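# Stand the gift box upright and open its lid

## Task

A closed gift box is lying on one side on the table. Turn it so it rests on its bottom, then swing the lid open until it is roughly upright or leans back past upright. Concealed magnets keep the lid's flap closed, so it resists being opened.

## Robot and tools

Robot: two six-joint arms, left_arm (base near scene y = +0.382 m) and right_arm (base near y = -0.405 m), each carrying a four-digit hand (index, middle, ring, thumb) driven by sixteen motors. right_arm has a right hand; left_arm has its mirror image.

Frames. Scene frame: origin at table-top height between the arms, +x out over the table, +y toward left_arm, +z up. Reported hand-point positions, orientations and velocities are in each arm's own base frame, which is nearly aligned with the scene frame but sits at that arm's base. Fixed cameras and the table use the scene frame. Motion offsets use the hand point's own axes: +z runs along straight fingers toward the tips, +y points out of the palm face (palm at y = -0.062 m), and +x runs across the palm away from the thumb on the right hand but toward the thumb on the left hand.

The 48-number row (every value in [-1, 1], both arms always present): left dx, dy, dz, rx, ry, rz; then 16 left motor goals; left current_limit; left speed; then the same 24 for the right arm. dx..rz are an offset, not a pose: 1.0 equals 0.6 m or 180 degrees, rx/ry/rz form one rotation vector, counted from the arm's Hand target as it stood when the action or move began. Rows in one action do not accumulate; each counts from that same start. Six zeros re-request the current Hand target. Per control step the commanded orientation is clipped to within 32 degrees of the measured one.

Motor order per hand: index_mcp, index_abd, index_pip, index_dip, thumb_cmc, thumb_axl, thumb_mcp, thumb_ipl, middle_mcp, middle_abd, middle_pip, middle_dip, ring_mcp, ring_abd, ring_pip, ring_dip. Each is an absolute goal angle mapped linearly between stops (degrees at +1, at -1; straight value): finger _mcp (+128, -18; -0.75) bends toward the palm, _abd (+60, -60; +0.00) swings away from the thumb, _pip (+108, -29; -0.58), _dip (+117, -21; -0.70); thumb_cmc (+120, -20; -0.71) brings the thumb in front of the palm, thumb_axl (+140, -27; -0.68) rotates it about its own line, thumb_mcp (+109, -69; -0.23), thumb_ipl (+108, -77; -0.17). current_limit maps -1..+1 to 0..550 mA (floor 11 mA), starting at +0.4; speed gives (speed + 1)/2 of 8.5 rad/s, starting at -0.6. A 0 is a real goal, so to leave a hand unchanged copy back its hand_goal, hand_current_limit and hand_speed.

Tools.
- execute_actions(actions, cameras): actions is a list of actions, each up to 15 rows of 48 numbers, one row per 1/30 s step; a short action repeats its final row. An empty list returns state plus all camera images.
- move(target, speed, blend, stop_force, zero, blocking, cameras): target is one 48-number row or up to 15 rows; all rows are offsets from the same starting Hand targets. Straight-line paths for both arms, ending together, capped at 10 s. speed in m/s, 0.002 to 3.6 (default 0.25), turning up to twice that in rad/s. blend in metres rounds corners between listed targets. stop_force in N (3 to 120) ends an arm's path when its wrist sensor feels that much push; zero=true (default) re-zeroes first. Do not trust stop_force while the hand rotates, and omit it when pulling away from a contact. blocking=false returns early and cannot combine with stop_force. The result adds a "move:" line such as done, off_target, moving, held or fault, plus limits (paced = pose clipped, held = steps withheld).
- wait(seconds 0 to 10): arms keep their last command.
- stop(): brakes a running move.
- zoom_image(camera, region [x0, y0, x1, y1] in pixels, at most 504 by 504) on the newest image of cam_head_left, cam_head_right, cam_high, cam_low, cam_left_wrist or cam_right_wrist.
- zero_wrist_force(arm): tares that arm's wrist sensor.
- finished_scene(scene): ends the current scene, given its number; irreversible, and the box must stay upright and open without help.

Results: end_effector_position (m), end_effector_quat_wxyz, velocities, Hand target (the base for your next offsets; the hand often rests a little short of it, so send the gap as an offset), joint positions and torques, hand_goal, hand_measured, hand_current_ma, hand_state (moving, goal, blocked, overload), Wrist force/torque in the end-effector axes plus the peak since last shown, and, for execute_actions, sampled positions. Camera calibration is given in OpenCV form.

Cautions: an outside force near 150 N or contact torque at the joint limits (138 N m big joints, 25.7 N m wrist joints) freezes the arm for 10 s; arms are stiff, so aim only slightly past a firm contact and approach slowly. Keep the arms and hands from pressing on each other; a clearance check may hold commands. Avoid paths passing close to an arm's own base. A finger motor at 495 mA or more for 5 s shuts down; motors at 85 °C brake the arm. Never let the box fall from the table, drop it from height, or release it while it is moving; avoid slams and hard shoves.

Each tool is called after "Emit:" in YAML: its name, and indented under it one key for each argument.

## Session

Emit:
execute_actions:
  actions: []

Scene clock: 0.00 s.
left_arm: end_effector_position=(+0.4063, +0.0850, +0.2300) hand_goal=(-0.754, +0.000, -0.576, -0.696, -0.714, -0.678, -0.226, -0.168, -0.754, +0.000, -0.576, -0.696, -0.754, +0.000, -0.576, -0.696) hand_measured=(-0.754, +0.000, -0.576, -0.696, -0.714, -0.678, -0.226, -0.168, -0.754, +0.000, -0.576, -0.696, -0.754, +0.000, -0.576, -0.696) hand_current_ma=(+0, +0, +0, +0, +0, +0, +0, +0, +0, +0, +0, +0, +0, +0, +0, +0) hand_state=(overload, goal, goal, goal, goal, goal, goal, goal, goal, goal, goal, goal, goal, goal, goal, goal) hand_current_limit=0.40 hand_speed=-0.60 end_effector_quat_wxyz=(+0.000, +0.000, +1.000, +0.000) | right_arm: end_effector_position=(+0.4063, -0.0850, +0.2300) hand_goal=(-0.754, +0.000, -0.576, -0.696, -0.714, -0.678, -0.226, -0.168, -0.754, +0.000, -0.576, -0.696, -0.754, +0.000, -0.576, -0.696) hand_measured=(-0.754, +0.000, -0.576, -0.696, -0.714, -0.678, -0.226, -0.168, -0.754, +0.000, -0.576, -0.696, -0.754, +0.000, -0.576, -0.696) hand_current_ma=(+0, +0, +0, +0, +0, +0, +0, +0, +0, +0, +0, +0, +0, +0, +0, +0) hand_state=(goal, goal, goal, goal, goal, goal, goal, goal, goal, goal, goal, goal, goal, goal, goal, goal) hand_current_limit=0.40 hand_speed=-0.60 end_effector_quat_wxyz=(+0.000, +1.000, +0.000, +0.000)
Joint positions: left_arm=[3.458 -1.419 -2.042 -1.252 1.571 -1.255] | right_arm=[-0.316 -1.723 2.042 -1.89 -1.571 1.255]
Joint velocities: within noise
Joint torques (N m): no reading
Motor temperatures (°C): left_arm=[34 39 34 39 38 42] | right_arm=[34 36 34 40 44 42]
Wrist force (N): no reading
Wrist torque (N m): no reading
Wrist force, peak (N): no reading
Hand target: left_arm +0.4063, +0.0850, +0.2300; +0.000, +0.000, +1.000, +0.000 | right_arm +0.4063, -0.0850, +0.2300; +0.000, +1.000, +0.000, +0.000

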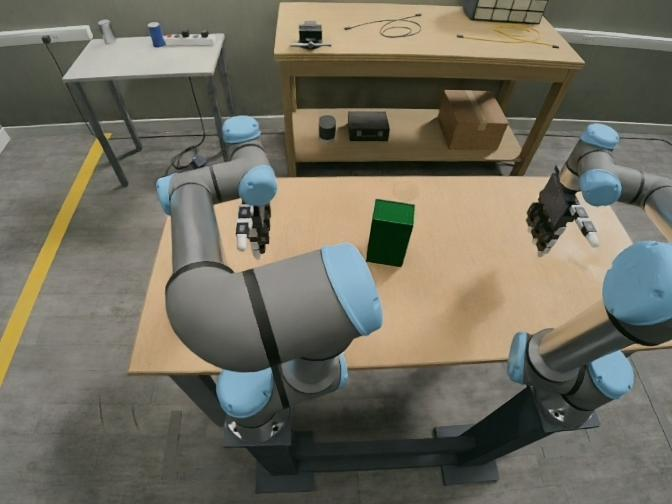

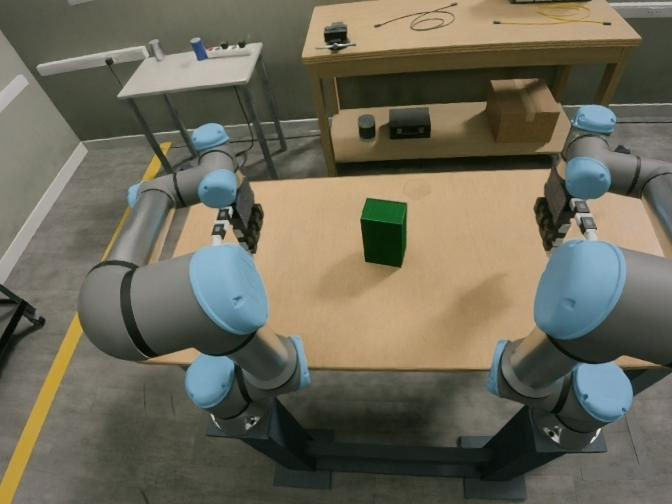

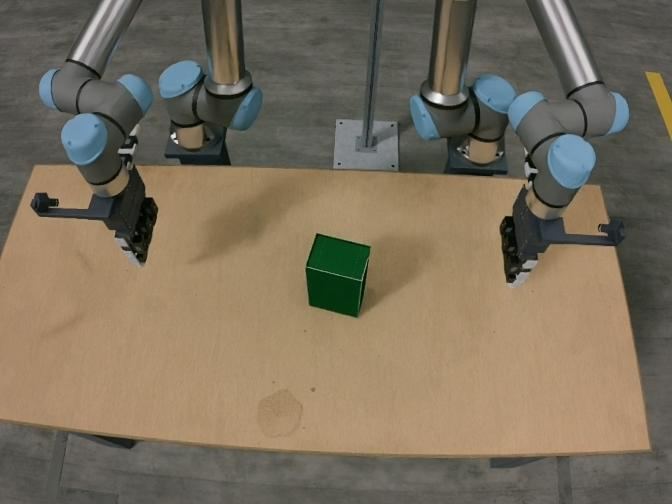

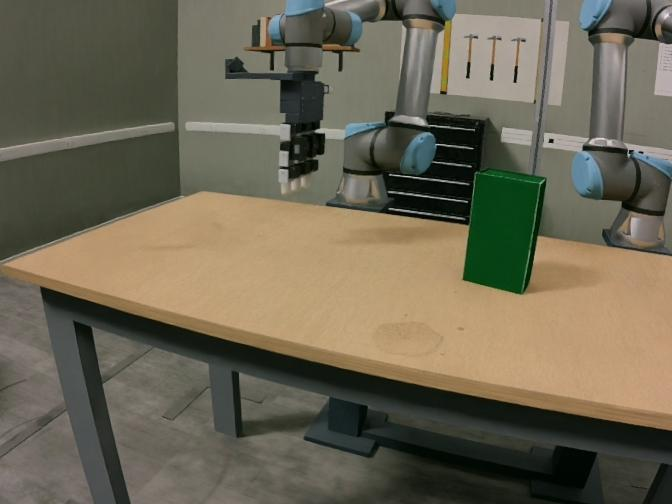

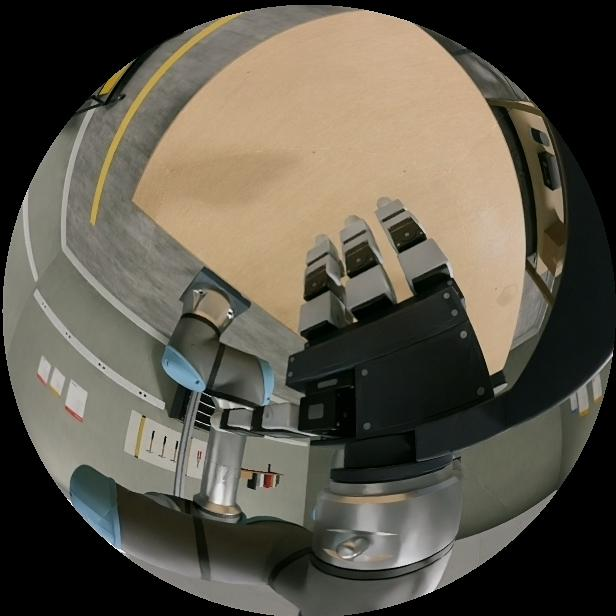

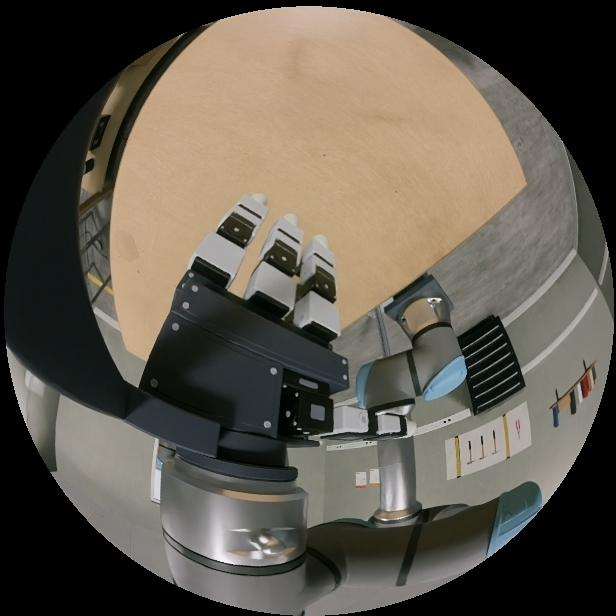

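Emit:
zoom_image:
  camera: "cam_low"
  region: [430, 150, 580, 310]

Emit:
zoom_image:
  camera: "cam_high"
  region: [280, 210, 400, 330]

Emit:
zoom_image:
  camera: "cam_head_right"
  region: [330, 180, 440, 290]

Emit:
zoom_image:
  camera: "cam_head_left"
  region: [340, 180, 450, 290]

Scaled by 3.150 from the camera's 672x504 image, which has a finer 960x720 frame.

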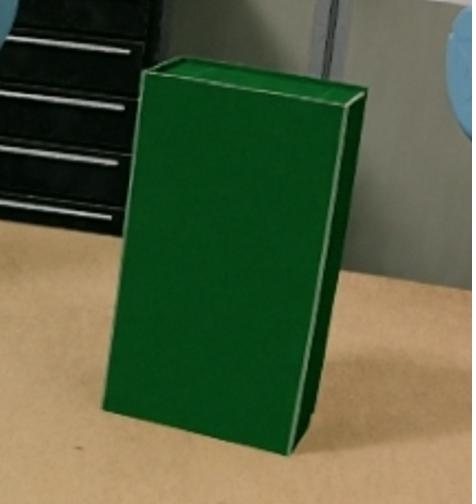

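Scaled by 4.200 from the camera's 672x504 image, which has a finer 960x720 frame.

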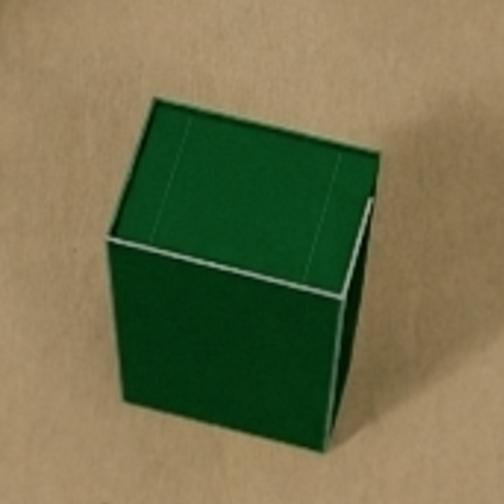

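Scaled by 4.582 from the camera's 672x504 image, which has a finer 960x720 frame.

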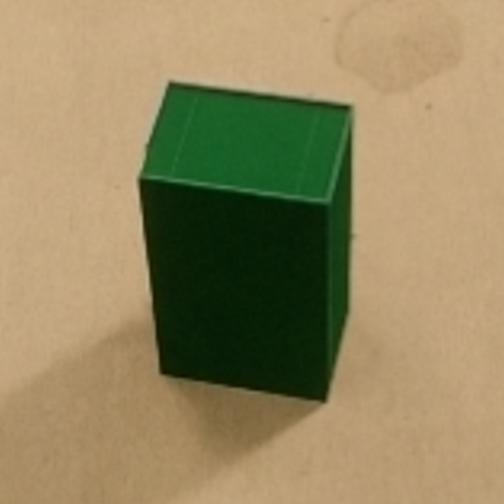

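Scaled by 4.582 from the camera's 672x504 image, which has a finer 960x720 frame.

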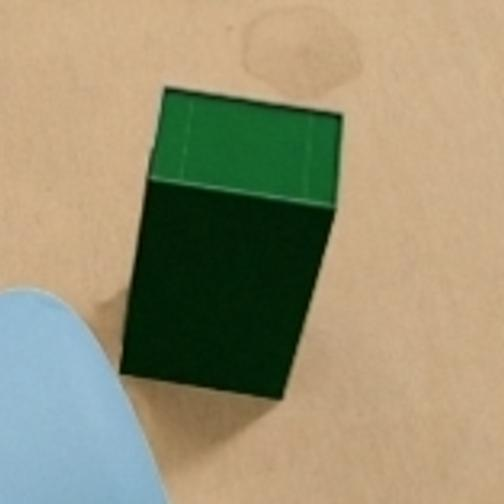

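Emit:
move:
  target: [-0.1283,-0.3617,0.0717,0.2213,0.0246,0.0677,0.4,0,0.5,0.3,-0.714,-0.678,-0.226,-0.168,-0.754,0,-0.576,-0.696,0.4,0,0.5,0.3,0.75,-0.4,-0.0417,-0.4417,0.0717,0.2213,0.0246,0.0677,0.4,0,0.5,0.3,-0.714,-0.678,-0.226,-0.168,-0.754,0,-0.576,-0.696,0.4,0,0.5,0.3,0.75,-0.4]
  cameras: ["all"]

Scene clock: 41.30 s.
left_arm: end_effector_position=(+0.4833, -0.1320, +0.1870) hand_goal=(+0.400, +0.000, +0.500, +0.300, -0.714, -0.678, -0.226, -0.168, -0.754, +0.000, -0.576, -0.696, +0.400, +0.000, +0.500, +0.300) hand_measured=(-0.586, +0.000, +0.494, +0.296, -0.710, -0.678, -0.224, -0.168, -0.750, +0.000, -0.576, -0.696, +0.384, +0.000, +0.496, +0.298) hand_current_ma=(+0, +0, -6, -4, +3, +1, +2, +0, +5, +0, +0, +0, -30, +0, -5, -3) hand_state=(overload, goal, goal, goal, goal, goal, goal, goal, goal, goal, goal, goal, goal, goal, goal, goal) hand_current_limit=0.75 hand_speed=-0.40 end_effector_quat_wxyz=(-0.038, +0.104, +0.934, -0.340) | right_arm: end_effector_position=(+0.3813, +0.1800, +0.1870) hand_goal=(+0.400, +0.000, +0.500, +0.300, -0.714, -0.678, -0.226, -0.168, -0.754, +0.000, -0.576, -0.696, +0.400, +0.000, +0.500, +0.300) hand_measured=(+0.386, +0.000, +0.494, +0.298, -0.710, -0.678, -0.224, -0.168, -0.750, +0.000, -0.576, -0.696, +0.386, +0.000, +0.496, +0.298) hand_current_ma=(-5, +0, -1, +0, +0, +0, +0, +0, +1, +0, +0, +0, -5, +0, -1, +0) hand_state=(goal, goal, goal, goal, goal, goal, goal, goal, goal, goal, goal, goal, goal, goal, goal, goal) hand_current_limit=0.75 hand_speed=-0.40 end_effector_quat_wxyz=(-0.340, +0.934, -0.104, +0.038)
Joint positions: left_arm=[3.29 -1.682 -1.821 -1.505 0.928 -1.102] | right_arm=[-0.102 -1.754 2.211 -2.127 -0.879 1.727]
Joint torques (N m): left_arm=[-14.25 22.32 30.02 0.9 -2.81 1.3] | right_arm=[10.02 -4.6 -13.23 -4.12 3.68 2.02]
Wrist force (N): left_arm=[0.8 -0.2 0.8] | right_arm=[-0.6 -0.2 0.3]
Wrist torque (N m): left_arm=[0.49 -0.12 -0.01] | right_arm=[0.10 0.01 -0.05]
Wrist force, peak (N): left_arm=[0.8 -0.3 0.9] | right_arm=[-0.5 -0.9 1.1]
Hand target: left_arm +0.4833, -0.1320, +0.1870; -0.038, +0.104, +0.934, -0.340 | right_arm +0.3813, +0.1800, +0.1870; -0.340, +0.934, -0.104, +0.038
Off the commanded pose: left_arm 0.000 m, 0 deg | right_arm 0.000 m, 0 deg.
move: done
camera_calibration:
cam_left_wrist: T_world_to_cam=[[0.630252, -0.693006, 0.350036, -0.483394], [-0.362268, 0.136266, 0.922059, -0.0349845], [-0.68669, -0.707937, -0.165172, 0.396577], [0, 0, 0, 1]] pos_world=[0.564312, -0.0494761, 0.266966]
cam_right_wrist: T_world_to_cam=[[-0.845345, -0.289149, -0.449205, 0.498771], [-0.471273, 0.00764114, 0.881954, -0.0390114], [-0.251584, 0.957254, -0.142727, 0.0732176], [0, 0, 0, 1]] pos_world=[0.421669, 0.0744293, 0.268907]

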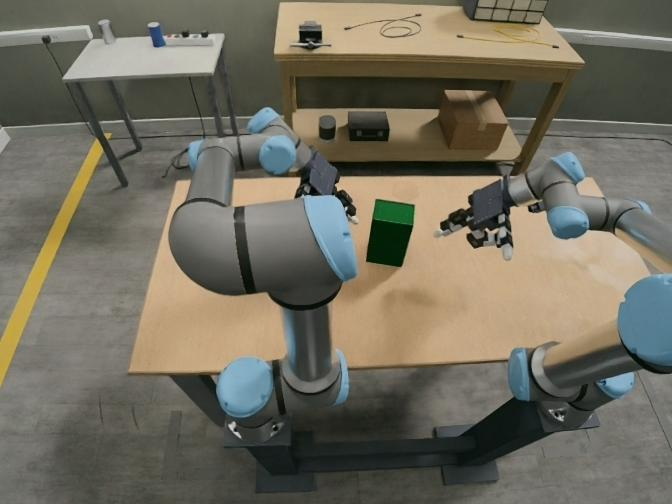

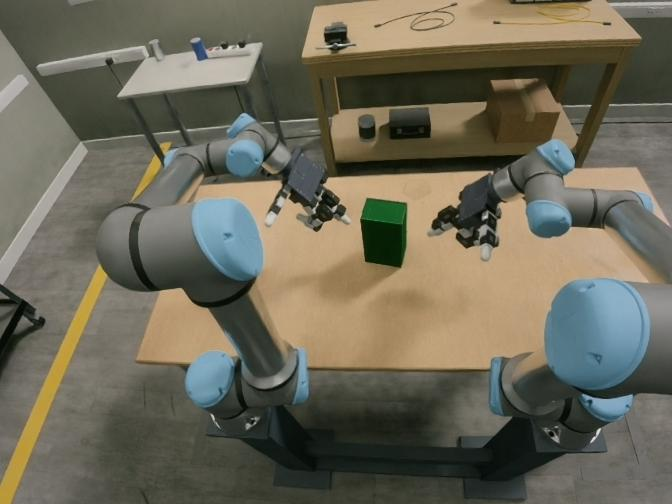

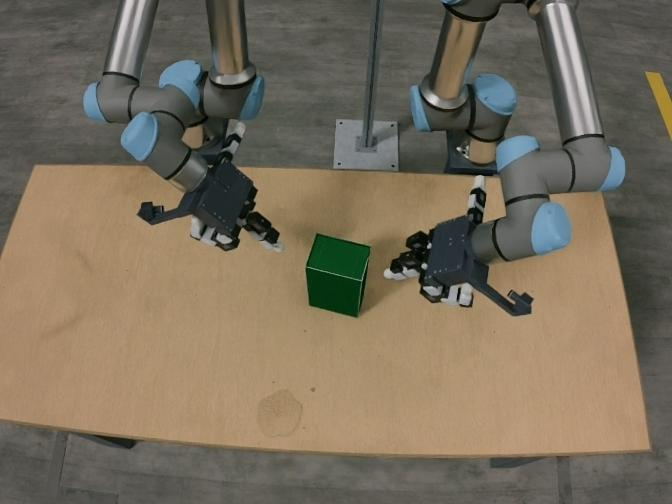

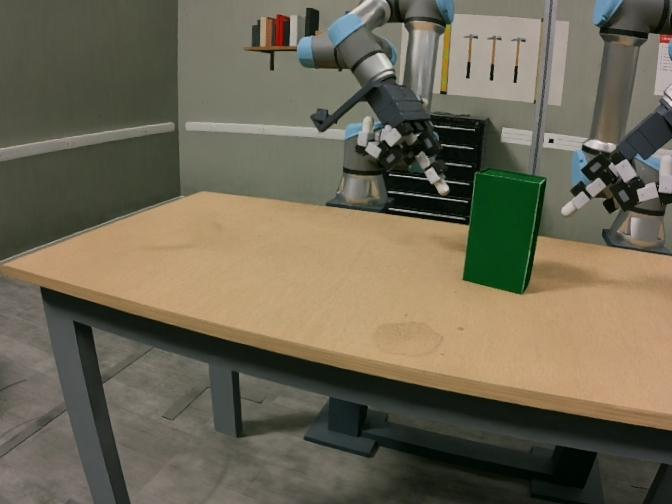

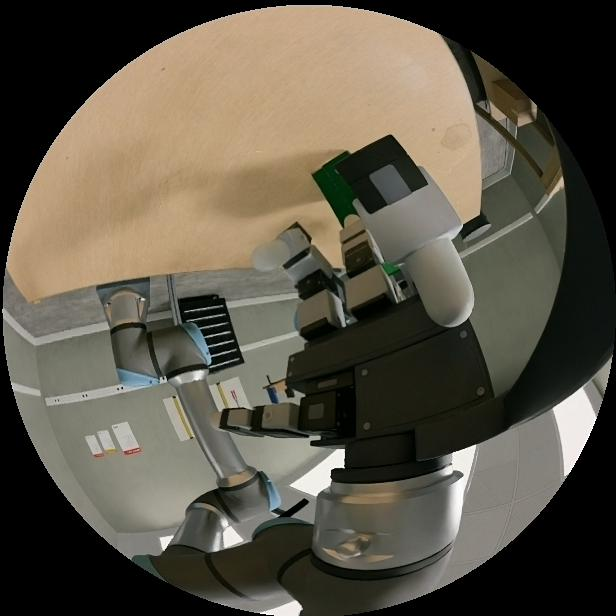

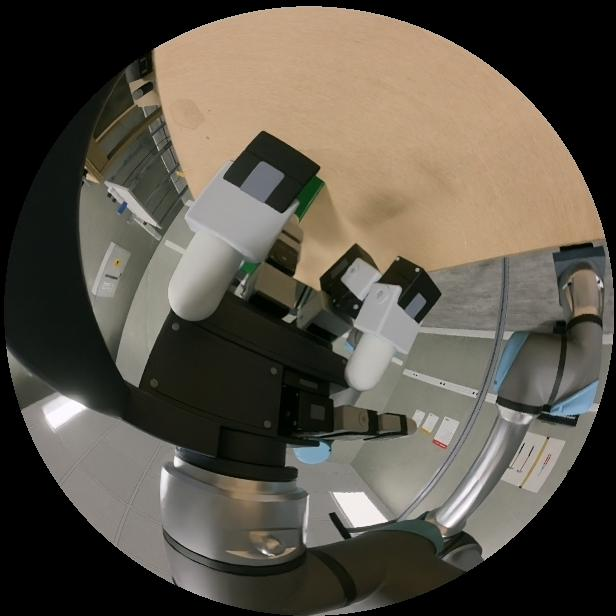

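Emit:
move:
  target: [-0.0195,-0.0758,0.0637,0,0,0,0.4,0,0.5,0.3,-0.714,-0.678,-0.226,-0.168,-0.754,0,-0.576,-0.696,0.4,0,0.5,0.3,0.75,-0.4,0.0195,-0.0825,0.0692,0,0,0,0.4,0,0.5,0.3,-0.714,-0.678,-0.226,-0.168,-0.754,0,-0.576,-0.696,0.4,0,0.5,0.3,0.75,-0.4]
  cameras: ["cam_high","cam_low"]
  speed: 0.05
  stop_force: 5

Scene clock: 51.00 s.
left_arm: end_effector_position=(+0.4818, -0.1833, +0.1870) hand_goal=(+0.400, +0.000, +0.500, +0.300, -0.714, -0.678, -0.226, -0.168, -0.754, +0.000, -0.576, -0.696, +0.400, +0.000, +0.500, +0.300) hand_measured=(-0.560, +0.000, +0.494, +0.296, -0.710, -0.678, -0.224, -0.168, -0.730, -0.002, -0.566, -0.692, +0.384, +0.000, +0.496, +0.298) hand_current_ma=(+0, +0, -6, -4, +4, +1, +2, +0, +49, -2, +15, +3, -28, +0, -5, -3) hand_state=(overload, goal, goal, goal, goal, goal, goal, goal, blocked, goal, goal, goal, goal, goal, goal, goal) hand_current_limit=0.75 hand_speed=-0.40 end_effector_quat_wxyz=(-0.038, +0.104, +0.934, -0.340) | right_arm: end_effector_position=(+0.4028, +0.2312, +0.1871) hand_goal=(+0.400, +0.000, +0.500, +0.300, -0.714, -0.678, -0.226, -0.168, -0.754, +0.000, -0.576, -0.696, +0.400, +0.000, +0.500, +0.300) hand_measured=(+0.388, +0.000, +0.494, +0.298, -0.710, -0.678, -0.224, -0.168, -0.732, -0.002, -0.566, -0.694, +0.386, +0.000, +0.496, +0.298) hand_current_ma=(-5, +0, -1, +0, +0, +0, +0, +0, +13, +0, +3, +0, -5, +0, -1, +0) hand_state=(goal, goal, goal, goal, goal, goal, goal, goal, blocked, goal, goal, goal, goal, goal, goal, goal) hand_current_limit=0.75 hand_speed=-0.40 end_effector_quat_wxyz=(-0.340, +0.934, -0.104, +0.038)
Joint positions: left_arm=[3.191 -1.699 -1.82 -1.414 0.903 -1.223] | right_arm=[0.03 -1.641 2.145 -2.28 -0.898 1.895]
Joint torques (N m): left_arm=[12.44 36.56 13.39 1.02 1.1 1.35] | right_arm=[-10.3 -30.57 -12.31 -1.42 3.55 -1.46]
Wrist force (N): left_arm=[0.6 0.0 0.6] | right_arm=[-0.7 -0.2 0.7]
Wrist torque (N m): left_arm=[0.49 -0.13 -0.03] | right_arm=[0.07 0.00 0.04]
Wrist force, peak (N): left_arm=[1.1 1.3 -6.5] | right_arm=[-1.2 0.8 -6.0]
Hand target: left_arm +0.4818, -0.1833, +0.1870; -0.038, +0.104, +0.934, -0.340 (not the last commanded pose) | right_arm +0.4028, +0.2312, +0.1871; -0.340, +0.934, -0.104, +0.038 (not the last commanded pose)
Off the commanded pose: left_arm 0.009 m, 0 deg | right_arm 0.010 m, 0 deg.
move: contact (left_arm, right_arm)
Images, in order (width x height): cam_high 672x504, cam_low 672x504.

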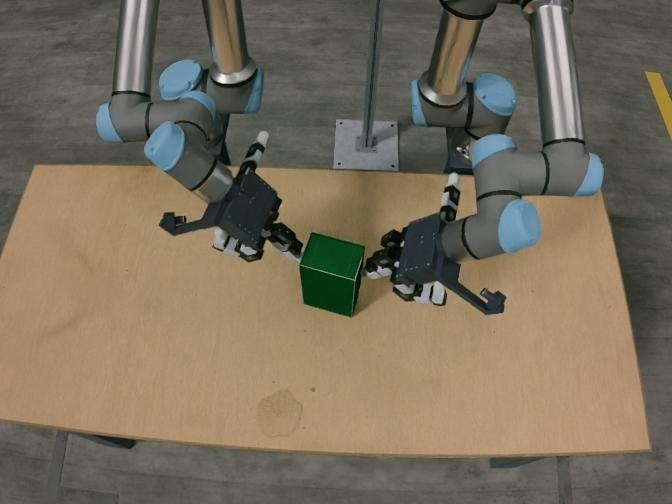

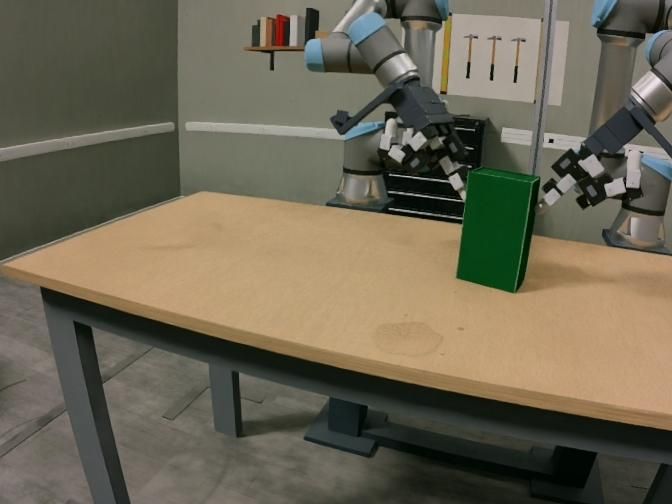

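Emit:
move:
  target:
    - [0,-0.0153,0.0129,0,0,0,0.4,0,0.5,0.3,-0.714,-0.678,-0.226,-0.168,-0.754,0,-0.576,-0.696,0.4,0,0.5,0.3,0.75,-0.4,0,-0.0153,0.0129,0,0,0,0.4,0,0.5,0.3,-0.714,-0.678,-0.226,-0.168,-0.754,0,-0.576,-0.696,0.4,0,0.5,0.3,0.75,-0.4]
    - [0.0895,-0.0204,0.0068,0,0,0,0.4,0,0.5,0.3,-0.714,-0.678,-0.226,-0.168,-0.754,0,-0.576,-0.696,0.4,0,0.5,0.3,0.75,-0.4,-0.0895,-0.019,0.0056,0,0,0,0.4,0,0.5,0.3,-0.714,-0.678,-0.226,-0.168,-0.754,0,-0.576,-0.696,0.4,0,0.5,0.3,0.75,-0.4]
    - [0.1765,-0.0055,0.0245,0,0,0,0.4,0,0.5,0.3,-0.714,-0.678,-0.226,-0.168,-0.754,0,-0.576,-0.696,0.4,0,0.5,0.3,0.75,-0.4,-0.1765,-0.0027,0.0221,0,0,0,0.4,0,0.5,0.3,-0.714,-0.678,-0.226,-0.168,-0.754,0,-0.576,-0.696,0.4,0,0.5,0.3,0.75,-0.4]
  blend: 0.005
  cameras: ["cam_high","cam_low"]
  speed: 0.06

Scene clock: 62.87 s.
left_arm: end_effector_position=(+0.3760, -0.1717, +0.1778) hand_goal=(+0.400, +0.000, +0.500, +0.300, -0.714, -0.678, -0.226, -0.168, -0.754, +0.000, -0.576, -0.696, +0.400, +0.000, +0.500, +0.300) hand_measured=(-0.556, +0.000, +0.494, +0.296, -0.710, -0.678, -0.224, -0.168, -0.676, +0.014, -0.532, -0.670, +0.386, +0.000, +0.496, +0.298) hand_current_ma=(+0, +0, -6, -4, +4, +1, +2, +0, +253, +17, +108, +54, -27, +0, -5, -3) hand_state=(overload, goal, goal, goal, goal, goal, goal, goal, blocked, goal, blocked, blocked, goal, goal, goal, goal) hand_current_limit=0.75 hand_speed=-0.40 end_effector_quat_wxyz=(-0.038, +0.104, +0.934, -0.340) | right_arm: end_effector_position=(+0.3017, +0.2640, +0.1780) hand_goal=(+0.400, +0.000, +0.500, +0.300, -0.714, -0.678, -0.226, -0.168, -0.754, +0.000, -0.576, -0.696, +0.400, +0.000, +0.500, +0.300) hand_measured=(+0.388, +0.000, +0.494, +0.298, -0.710, -0.678, -0.224, -0.168, -0.678, +0.014, -0.532, -0.680, +0.386, +0.000, +0.496, +0.298) hand_current_ma=(-5, +0, -1, +0, +0, +0, +0, +0, +119, +4, +41, +6, -5, +0, -1, +0) hand_state=(goal, goal, goal, goal, goal, goal, goal, goal, blocked, goal, blocked, goal, goal, goal, goal, goal) hand_current_limit=0.75 hand_speed=-0.40 end_effector_quat_wxyz=(-0.340, +0.934, -0.104, +0.038)
Joint positions: left_arm=[3.232 -1.447 -2.09 -1.428 0.912 -1.172] | right_arm=[0.142 -1.829 2.345 -2.376 -0.926 2.032]
Joint torques (N m): left_arm=[8.5 22.34 10.13 0.29 0.67 1.12] | right_arm=[8.74 -19.9 -12.54 -4.26 -1.47 2.05]
Wrist force (N): left_arm=[0.5 1.6 -6.4] | right_arm=[-0.5 0.5 -3.1]
Wrist torque (N m): left_arm=[0.80 -0.30 -0.07] | right_arm=[0.16 0.14 -0.03]
Wrist force, peak (N): left_arm=[-1.6 2.2 -13.2] | right_arm=[0.4 1.5 -8.9]
Hand target: left_arm +0.3759, -0.1717, +0.1778; -0.038, +0.104, +0.934, -0.340 | right_arm +0.3017, +0.2640, +0.1780; -0.340, +0.934, -0.104, +0.038
Off the commanded pose: left_arm 0.000 m, 0 deg | right_arm 0.000 m, 0 deg.
move: done
Images, in order (width x height): cam_high 672x504, cam_low 672x504.

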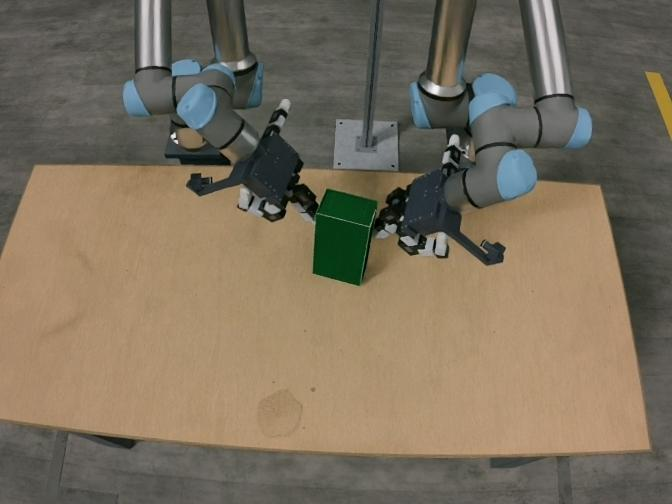

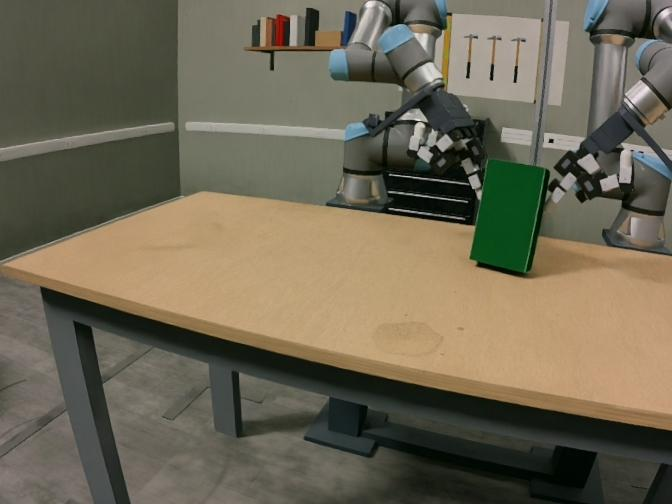

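Emit:
move:
  target:
    - [0.0833,0.0322,0.0383,0,0,0,0.4,0,0.5,0.3,-0.714,-0.678,-0.226,-0.168,-0.754,0,-0.576,-0.696,0.4,0,0.5,0.3,0.75,-0.4,-0.0833,0.0335,0.0372,0,0,0,0.4,0,0.5,0.3,-0.714,-0.678,-0.226,-0.168,-0.754,0,-0.576,-0.696,0.4,0,0.5,0.3,0.75,-0.4]
    - [0.1417,0.0664,0.0791,0,0,0,0.4,0,0.5,0.3,-0.714,-0.678,-0.226,-0.168,-0.754,0,-0.576,-0.696,0.4,0,0.5,0.3,0.75,-0.4,-0.1417,0.0686,0.0772,0,0,0,0.4,0,0.5,0.3,-0.714,-0.678,-0.226,-0.168,-0.754,0,-0.576,-0.696,0.4,0,0.5,0.3,0.75,-0.4]
  blend: 0.005
  cameras: ["cam_high","cam_low"]
  speed: 0.06

Scene clock: 71.83 s.
left_arm: end_effector_position=(+0.2930, -0.1530, +0.1159) hand_goal=(+0.400, +0.000, +0.500, +0.300, -0.714, -0.678, -0.226, -0.168, -0.754, +0.000, -0.576, -0.696, +0.400, +0.000, +0.500, +0.300) hand_measured=(-0.556, +0.000, +0.494, +0.296, -0.710, -0.678, -0.224, -0.168, -0.676, -0.002, -0.532, -0.670, +0.386, +0.000, +0.496, +0.298) hand_current_ma=(+0, +0, -6, -4, +4, +1, +2, +0, +253, -1, +108, +54, -27, +0, -5, -3) hand_state=(overload, goal, goal, goal, goal, goal, goal, goal, blocked, goal, blocked, blocked, goal, goal, goal, goal) hand_current_limit=0.75 hand_speed=-0.40 end_effector_quat_wxyz=(-0.038, +0.104, +0.934, -0.340) | right_arm: end_effector_position=(+0.2183, +0.2810, +0.1161) hand_goal=(+0.400, +0.000, +0.500, +0.300, -0.714, -0.678, -0.226, -0.168, -0.754, +0.000, -0.576, -0.696, +0.400, +0.000, +0.500, +0.300) hand_measured=(+0.388, +0.000, +0.494, +0.298, -0.710, -0.678, -0.224, -0.168, -0.682, +0.000, -0.534, -0.680, +0.386, +0.000, +0.496, +0.298) hand_current_ma=(-5, +0, -1, +0, +0, +0, +0, +0, +109, +0, +36, +6, -5, +0, -1, +0) hand_state=(goal, goal, goal, goal, goal, goal, goal, goal, blocked, goal, blocked, goal, goal, goal, goal, goal) hand_current_limit=0.75 hand_speed=-0.40 end_effector_quat_wxyz=(-0.340, +0.934, -0.104, +0.038)
Joint positions: left_arm=[3.313 -1.281 -2.374 -1.368 0.935 -1.074] | right_arm=[0.254 -1.867 2.585 -2.656 -0.962 2.162]
Joint torques (N m): left_arm=[11.76 15.21 12.57 3.21 0.78 1.35] | right_arm=[9.03 2.72 -12.92 -5.05 -1.11 2.24]
Wrist force (N): left_arm=[0.5 1.6 0.5] | right_arm=[-0.8 1.5 -0.2]
Wrist torque (N m): left_arm=[0.26 -0.10 -0.07] | right_arm=[-0.09 0.06 -0.06]
Wrist force, peak (N): left_arm=[1.1 2.1 -7.5] | right_arm=[0.2 0.6 -4.5]
Hand target: left_arm +0.2929, -0.1530, +0.1159; -0.038, +0.104, +0.934, -0.340 | right_arm +0.2183, +0.2810, +0.1161; -0.340, +0.934, -0.104, +0.038
Off the commanded pose: left_arm 0.000 m, 0 deg | right_arm 0.000 m, 0 deg.
move: done
Images, in order (width x height): cam_high 672x504, cam_low 672x504.

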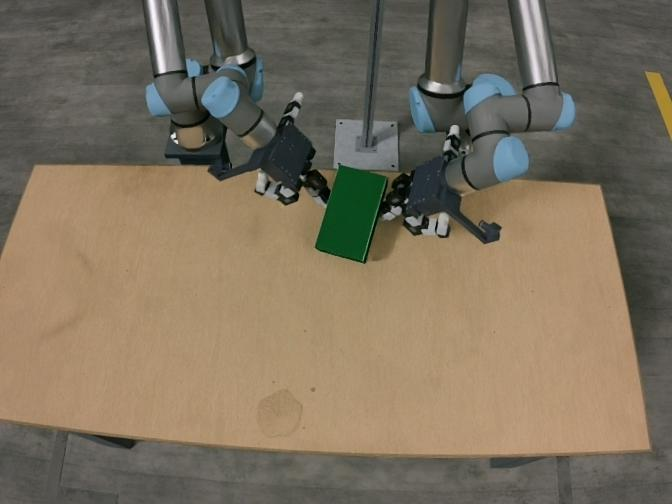

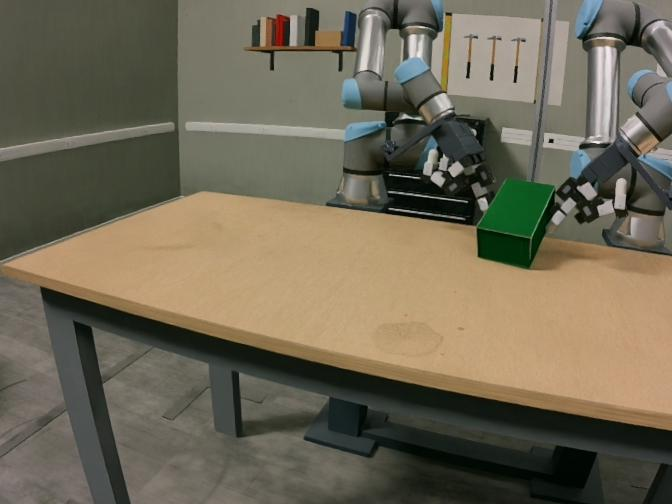

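Emit:
move:
  target: [0.0333,0.0407,0.0485,0,0,0,0.4,0,0.5,0.3,-0.714,-0.678,-0.226,-0.168,-0.754,0,-0.576,-0.696,0.4,0,0.5,0.3,0.75,-0.4,-0.0333,0.0412,0.048,0,0,0,0.4,0,0.5,0.3,-0.714,-0.678,-0.226,-0.168,-0.754,0,-0.576,-0.696,0.4,0,0.5,0.3,0.75,-0.4]
  speed: 0.05
  cameras: ["cam_low"]

Emit:
move:
  target:
    - [0,0.0767,-0.0643,0,0,0,0.4,0,0.5,0.3,-0.714,-0.678,-0.226,-0.168,-0.754,0,-0.576,-0.696,0.4,0,0.5,0.3,0.75,-0.4,0,0.0767,-0.0643,0,0,0,0.4,0,0.5,0.3,-0.714,-0.678,-0.226,-0.168,-0.754,0,-0.576,-0.696,0.4,0,0.5,0.3,0.75,-0.4]
  speed: 0.08
  cameras: ["all"]

Emit:
zoom_image:
  camera: "cam_low"
  region: [440, 160, 590, 290]

Emit:
zoom_image:
  camera: "cam_high"
  region: [280, 140, 420, 280]

Emit:
zoom_image:
  camera: "cam_head_left"
  region: [330, 190, 460, 320]

Scene clock: 79.07 s.
left_arm: end_effector_position=(+0.2735, -0.1486, +0.0779) hand_goal=(+0.400, +0.000, +0.500, +0.300, -0.714, -0.678, -0.226, -0.168, -0.754, +0.000, -0.576, -0.696, +0.400, +0.000, +0.500, +0.300) hand_measured=(-0.556, +0.000, +0.494, +0.296, -0.710, -0.678, -0.224, -0.168, -0.676, -0.002, -0.532, -0.670, +0.386, +0.000, +0.496, +0.298) hand_current_ma=(+0, +0, -6, -4, +4, +1, +2, +0, +252, -1, +108, +54, -27, +0, -5, -3) hand_state=(overload, goal, goal, goal, goal, goal, goal, goal, blocked, goal, blocked, blocked, goal, goal, goal, goal) hand_current_limit=0.75 hand_speed=-0.40 end_effector_quat_wxyz=(-0.038, +0.104, +0.934, -0.340) | right_arm: end_effector_position=(+0.1987, +0.2850, +0.0782) hand_goal=(+0.400, +0.000, +0.500, +0.300, -0.714, -0.678, -0.226, -0.168, -0.754, +0.000, -0.576, -0.696, +0.400, +0.000, +0.500, +0.300) hand_measured=(+0.388, +0.000, +0.494, +0.298, -0.710, -0.678, -0.224, -0.168, -0.682, +0.000, -0.534, -0.680, +0.386, +0.000, +0.496, +0.298) hand_current_ma=(-5, +0, -1, +0, +0, +0, +0, +0, +109, +0, +36, +6, -5, +0, -1, +0) hand_state=(goal, goal, goal, goal, goal, goal, goal, goal, blocked, goal, blocked, goal, goal, goal, goal, goal) hand_current_limit=0.75 hand_speed=-0.40 end_effector_quat_wxyz=(-0.340, +0.934, -0.104, +0.038)
Joint positions: left_arm=[3.339 -1.287 -2.48 -1.274 0.943 -1.043] | right_arm=[0.289 -1.768 2.673 -2.865 -0.975 2.202]
Joint torques (N m): left_arm=[12.04 0.83 11.26 3.24 0.66 1.5] | right_arm=[8.88 4.91 -8.15 -4.63 -1.18 1.94]
Wrist force (N): left_arm=[0.5 1.7 0.4] | right_arm=[0.0 1.7 0.2]
Wrist torque (N m): left_arm=[0.30 -0.09 -0.03] | right_arm=[-0.08 -0.03 -0.01]
Wrist force, peak (N): left_arm=[0.8 2.2 1.1] | right_arm=[-1.1 1.9 0.0]
Hand target: left_arm +0.2734, -0.1486, +0.0779; -0.038, +0.104, +0.934, -0.340 | right_arm +0.1987, +0.2850, +0.0781; -0.340, +0.934, -0.104, +0.038
Off the commanded pose: left_arm 0.000 m, 0 deg | right_arm 0.000 m, 0 deg.
move: done
Images, in order (width x height): cam_low 672x504.

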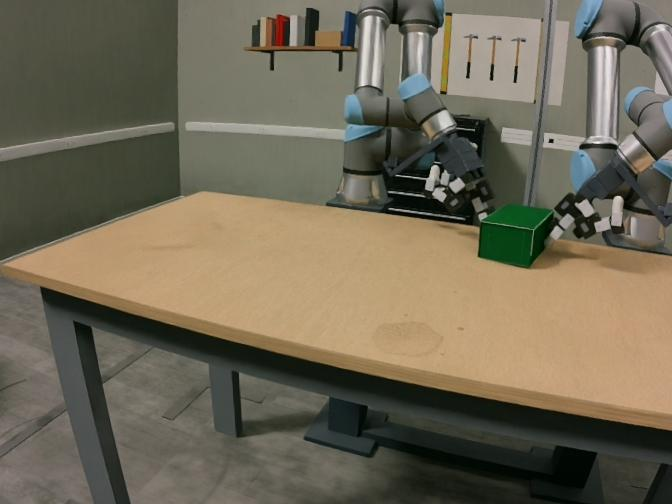

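Scene clock: 80.67 s.
left_arm: end_effector_position=(+0.2867, -0.0900, +0.0778) hand_goal=(+0.400, +0.000, +0.500, +0.300, -0.714, -0.678, -0.226, -0.168, -0.754, +0.000, -0.576, -0.696, +0.400, +0.000, +0.500, +0.300) hand_measured=(-0.554, +0.000, +0.494, +0.296, -0.710, -0.678, -0.224, -0.168, -0.738, -0.002, -0.570, -0.692, +0.386, +0.000, +0.496, +0.298) hand_current_ma=(+0, +0, -6, -4, +4, +1, +2, +0, +29, -1, +7, +4, -27, +0, -5, -3) hand_state=(overload, goal, goal, goal, goal, goal, goal, goal, goal, goal, goal, goal, goal, goal, goal, goal) hand_current_limit=0.75 hand_speed=-0.40 end_effector_quat_wxyz=(-0.038, +0.104, +0.934, -0.340) | right_arm: end_effector_position=(+0.1855, +0.2264, +0.0780) hand_goal=(+0.400, +0.000, +0.500, +0.300, -0.714, -0.678, -0.226, -0.168, -0.754, +0.000, -0.576, -0.696, +0.400, +0.000, +0.500, +0.300) hand_measured=(+0.388, +0.000, +0.494, +0.298, -0.710, -0.678, -0.224, -0.168, -0.736, +0.000, -0.568, -0.694, +0.386, +0.000, +0.496, +0.298) hand_current_ma=(-5, +0, -1, +0, +0, +0, +0, +0, +9, +0, +1, +0, -5, +0, -1, +0) hand_state=(goal, goal, goal, goal, goal, goal, goal, goal, goal, goal, goal, goal, goal, goal, goal, goal) hand_current_limit=0.75 hand_speed=-0.40 end_effector_quat_wxyz=(-0.340, +0.934, -0.104, +0.038)
Joint positions: left_arm=[3.517 -1.296 -2.444 -1.414 1.01 -0.845] | right_arm=[0.039 -2.083 2.759 -2.46 -0.9 1.906]
Joint torques (N m): left_arm=[12.9 0.41 27.52 0.62 1.44 1.34] | right_arm=[-9.39 -9.5 -25.89 -1.48 3.43 -1.42]
Wrist force (N): left_arm=[0.9 -0.3 0.7] | right_arm=[-0.3 -0.3 0.6]
Wrist torque (N m): left_arm=[0.45 -0.11 0.01] | right_arm=[0.05 -0.03 0.00]
Wrist force, peak (N): left_arm=[0.9 1.1 1.6] | right_arm=[0.0 1.8 0.0]
Hand target: left_arm +0.2867, -0.0900, +0.0778; -0.038, +0.104, +0.934, -0.340 | right_arm +0.1855, +0.2264, +0.0781; -0.340, +0.934, -0.104, +0.038
Off the commanded pose: left_arm 0.000 m, 0 deg | right_arm 0.000 m, 0 deg.
move: done
camera_calibration:
cam_left_wrist: T_world_to_cam=[[0.630076, -0.693061, 0.350245, -0.292159], [-0.362241, 0.136629, 0.922016, -0.0113334], [-0.686867, -0.707813, -0.164969, 0.273321], [0, 0, 0, 1]] pos_world=[0.367712, -0.0074753, 0.157866]
cam_right_wrist: T_world_to_cam=[[-0.845329, -0.289328, -0.449119, 0.297795], [-0.471079, 0.00714217, 0.882062, -0.0354622], [-0.251997, 0.957203, -0.142334, -0.0359525], [0, 0, 0, 1]] pos_world=[0.225969, 0.120827, 0.159908]

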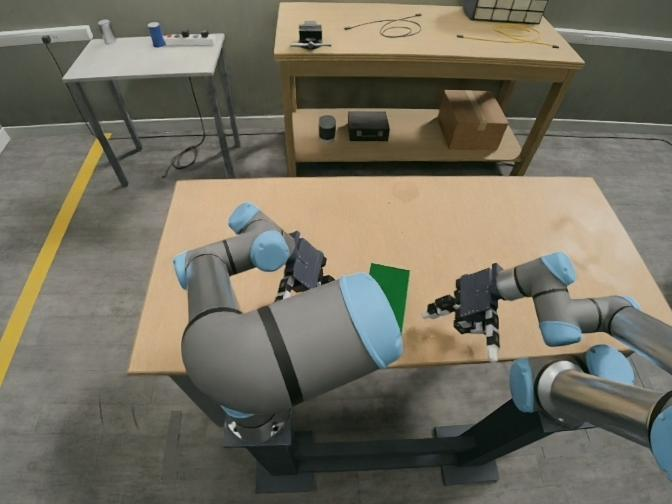

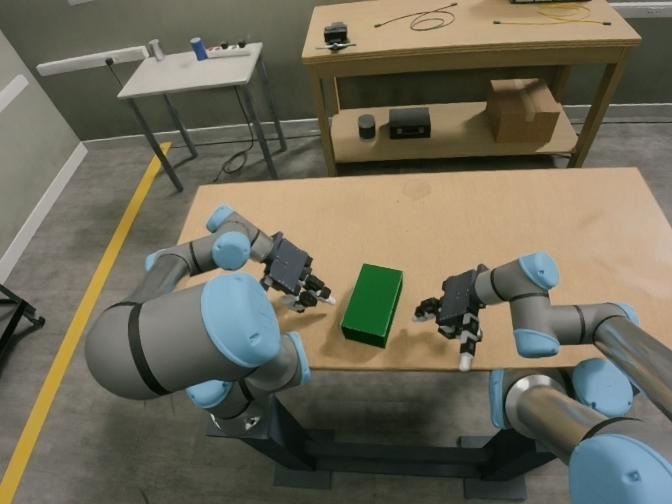

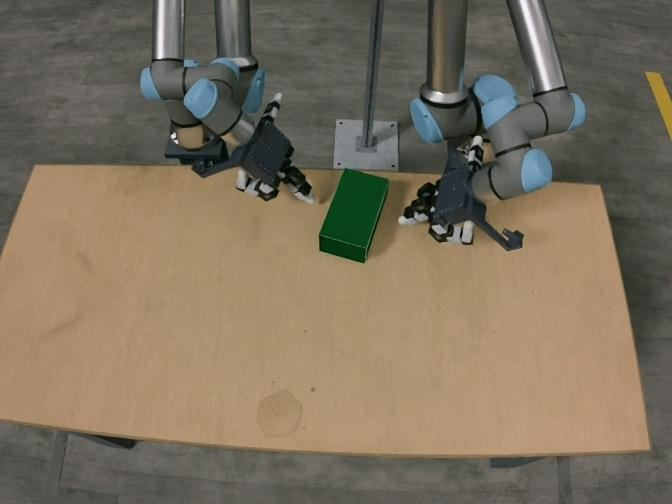

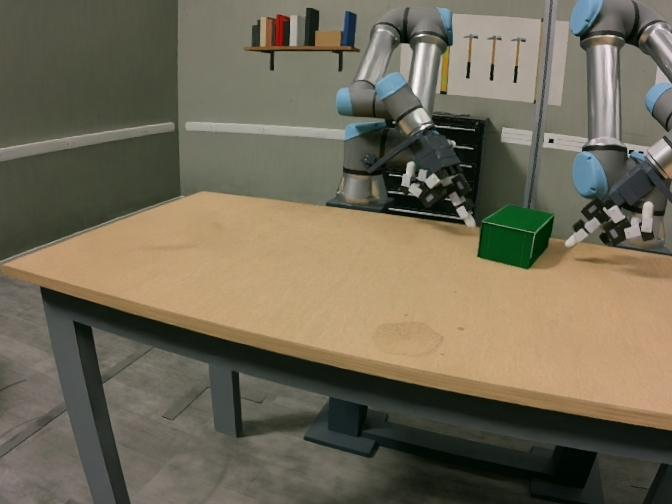

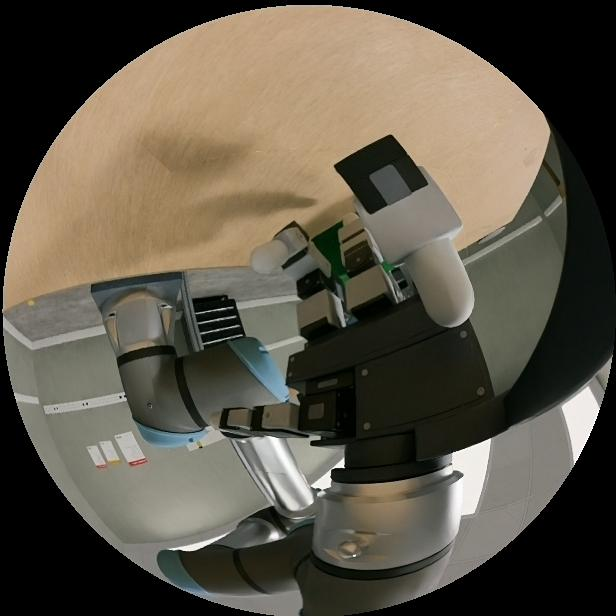

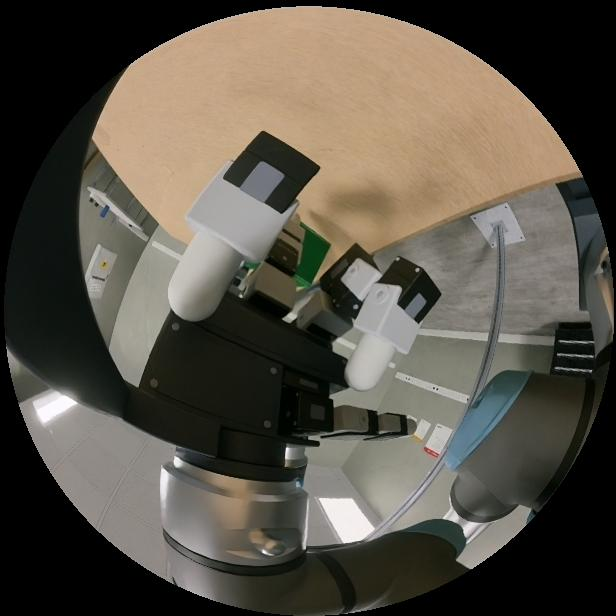

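Scaled by 3.360 from the camera's 672x504 image, which has a finer 960x720 frame.

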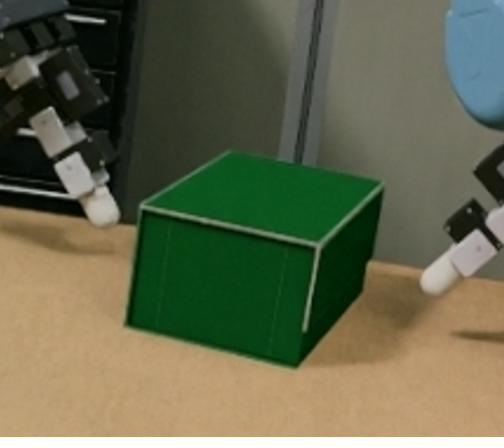

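Scaled by 3.600 from the camera's 672x504 image, which has a finer 960x720 frame.

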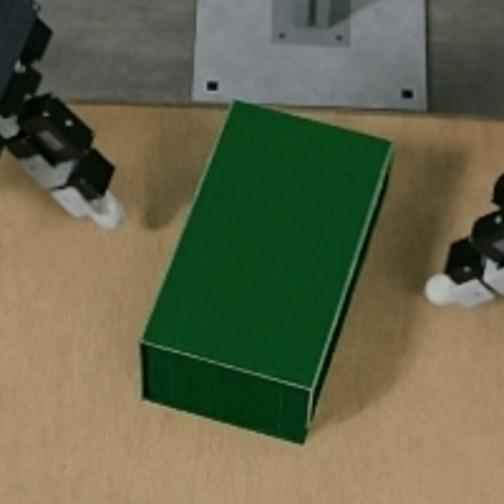

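Scaled by 3.877 from the camera's 672x504 image, which has a finer 960x720 frame.

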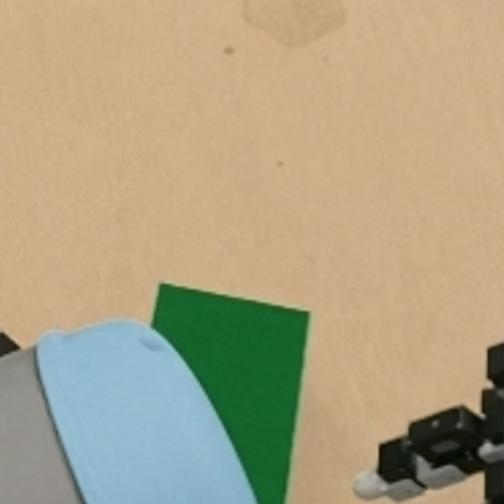

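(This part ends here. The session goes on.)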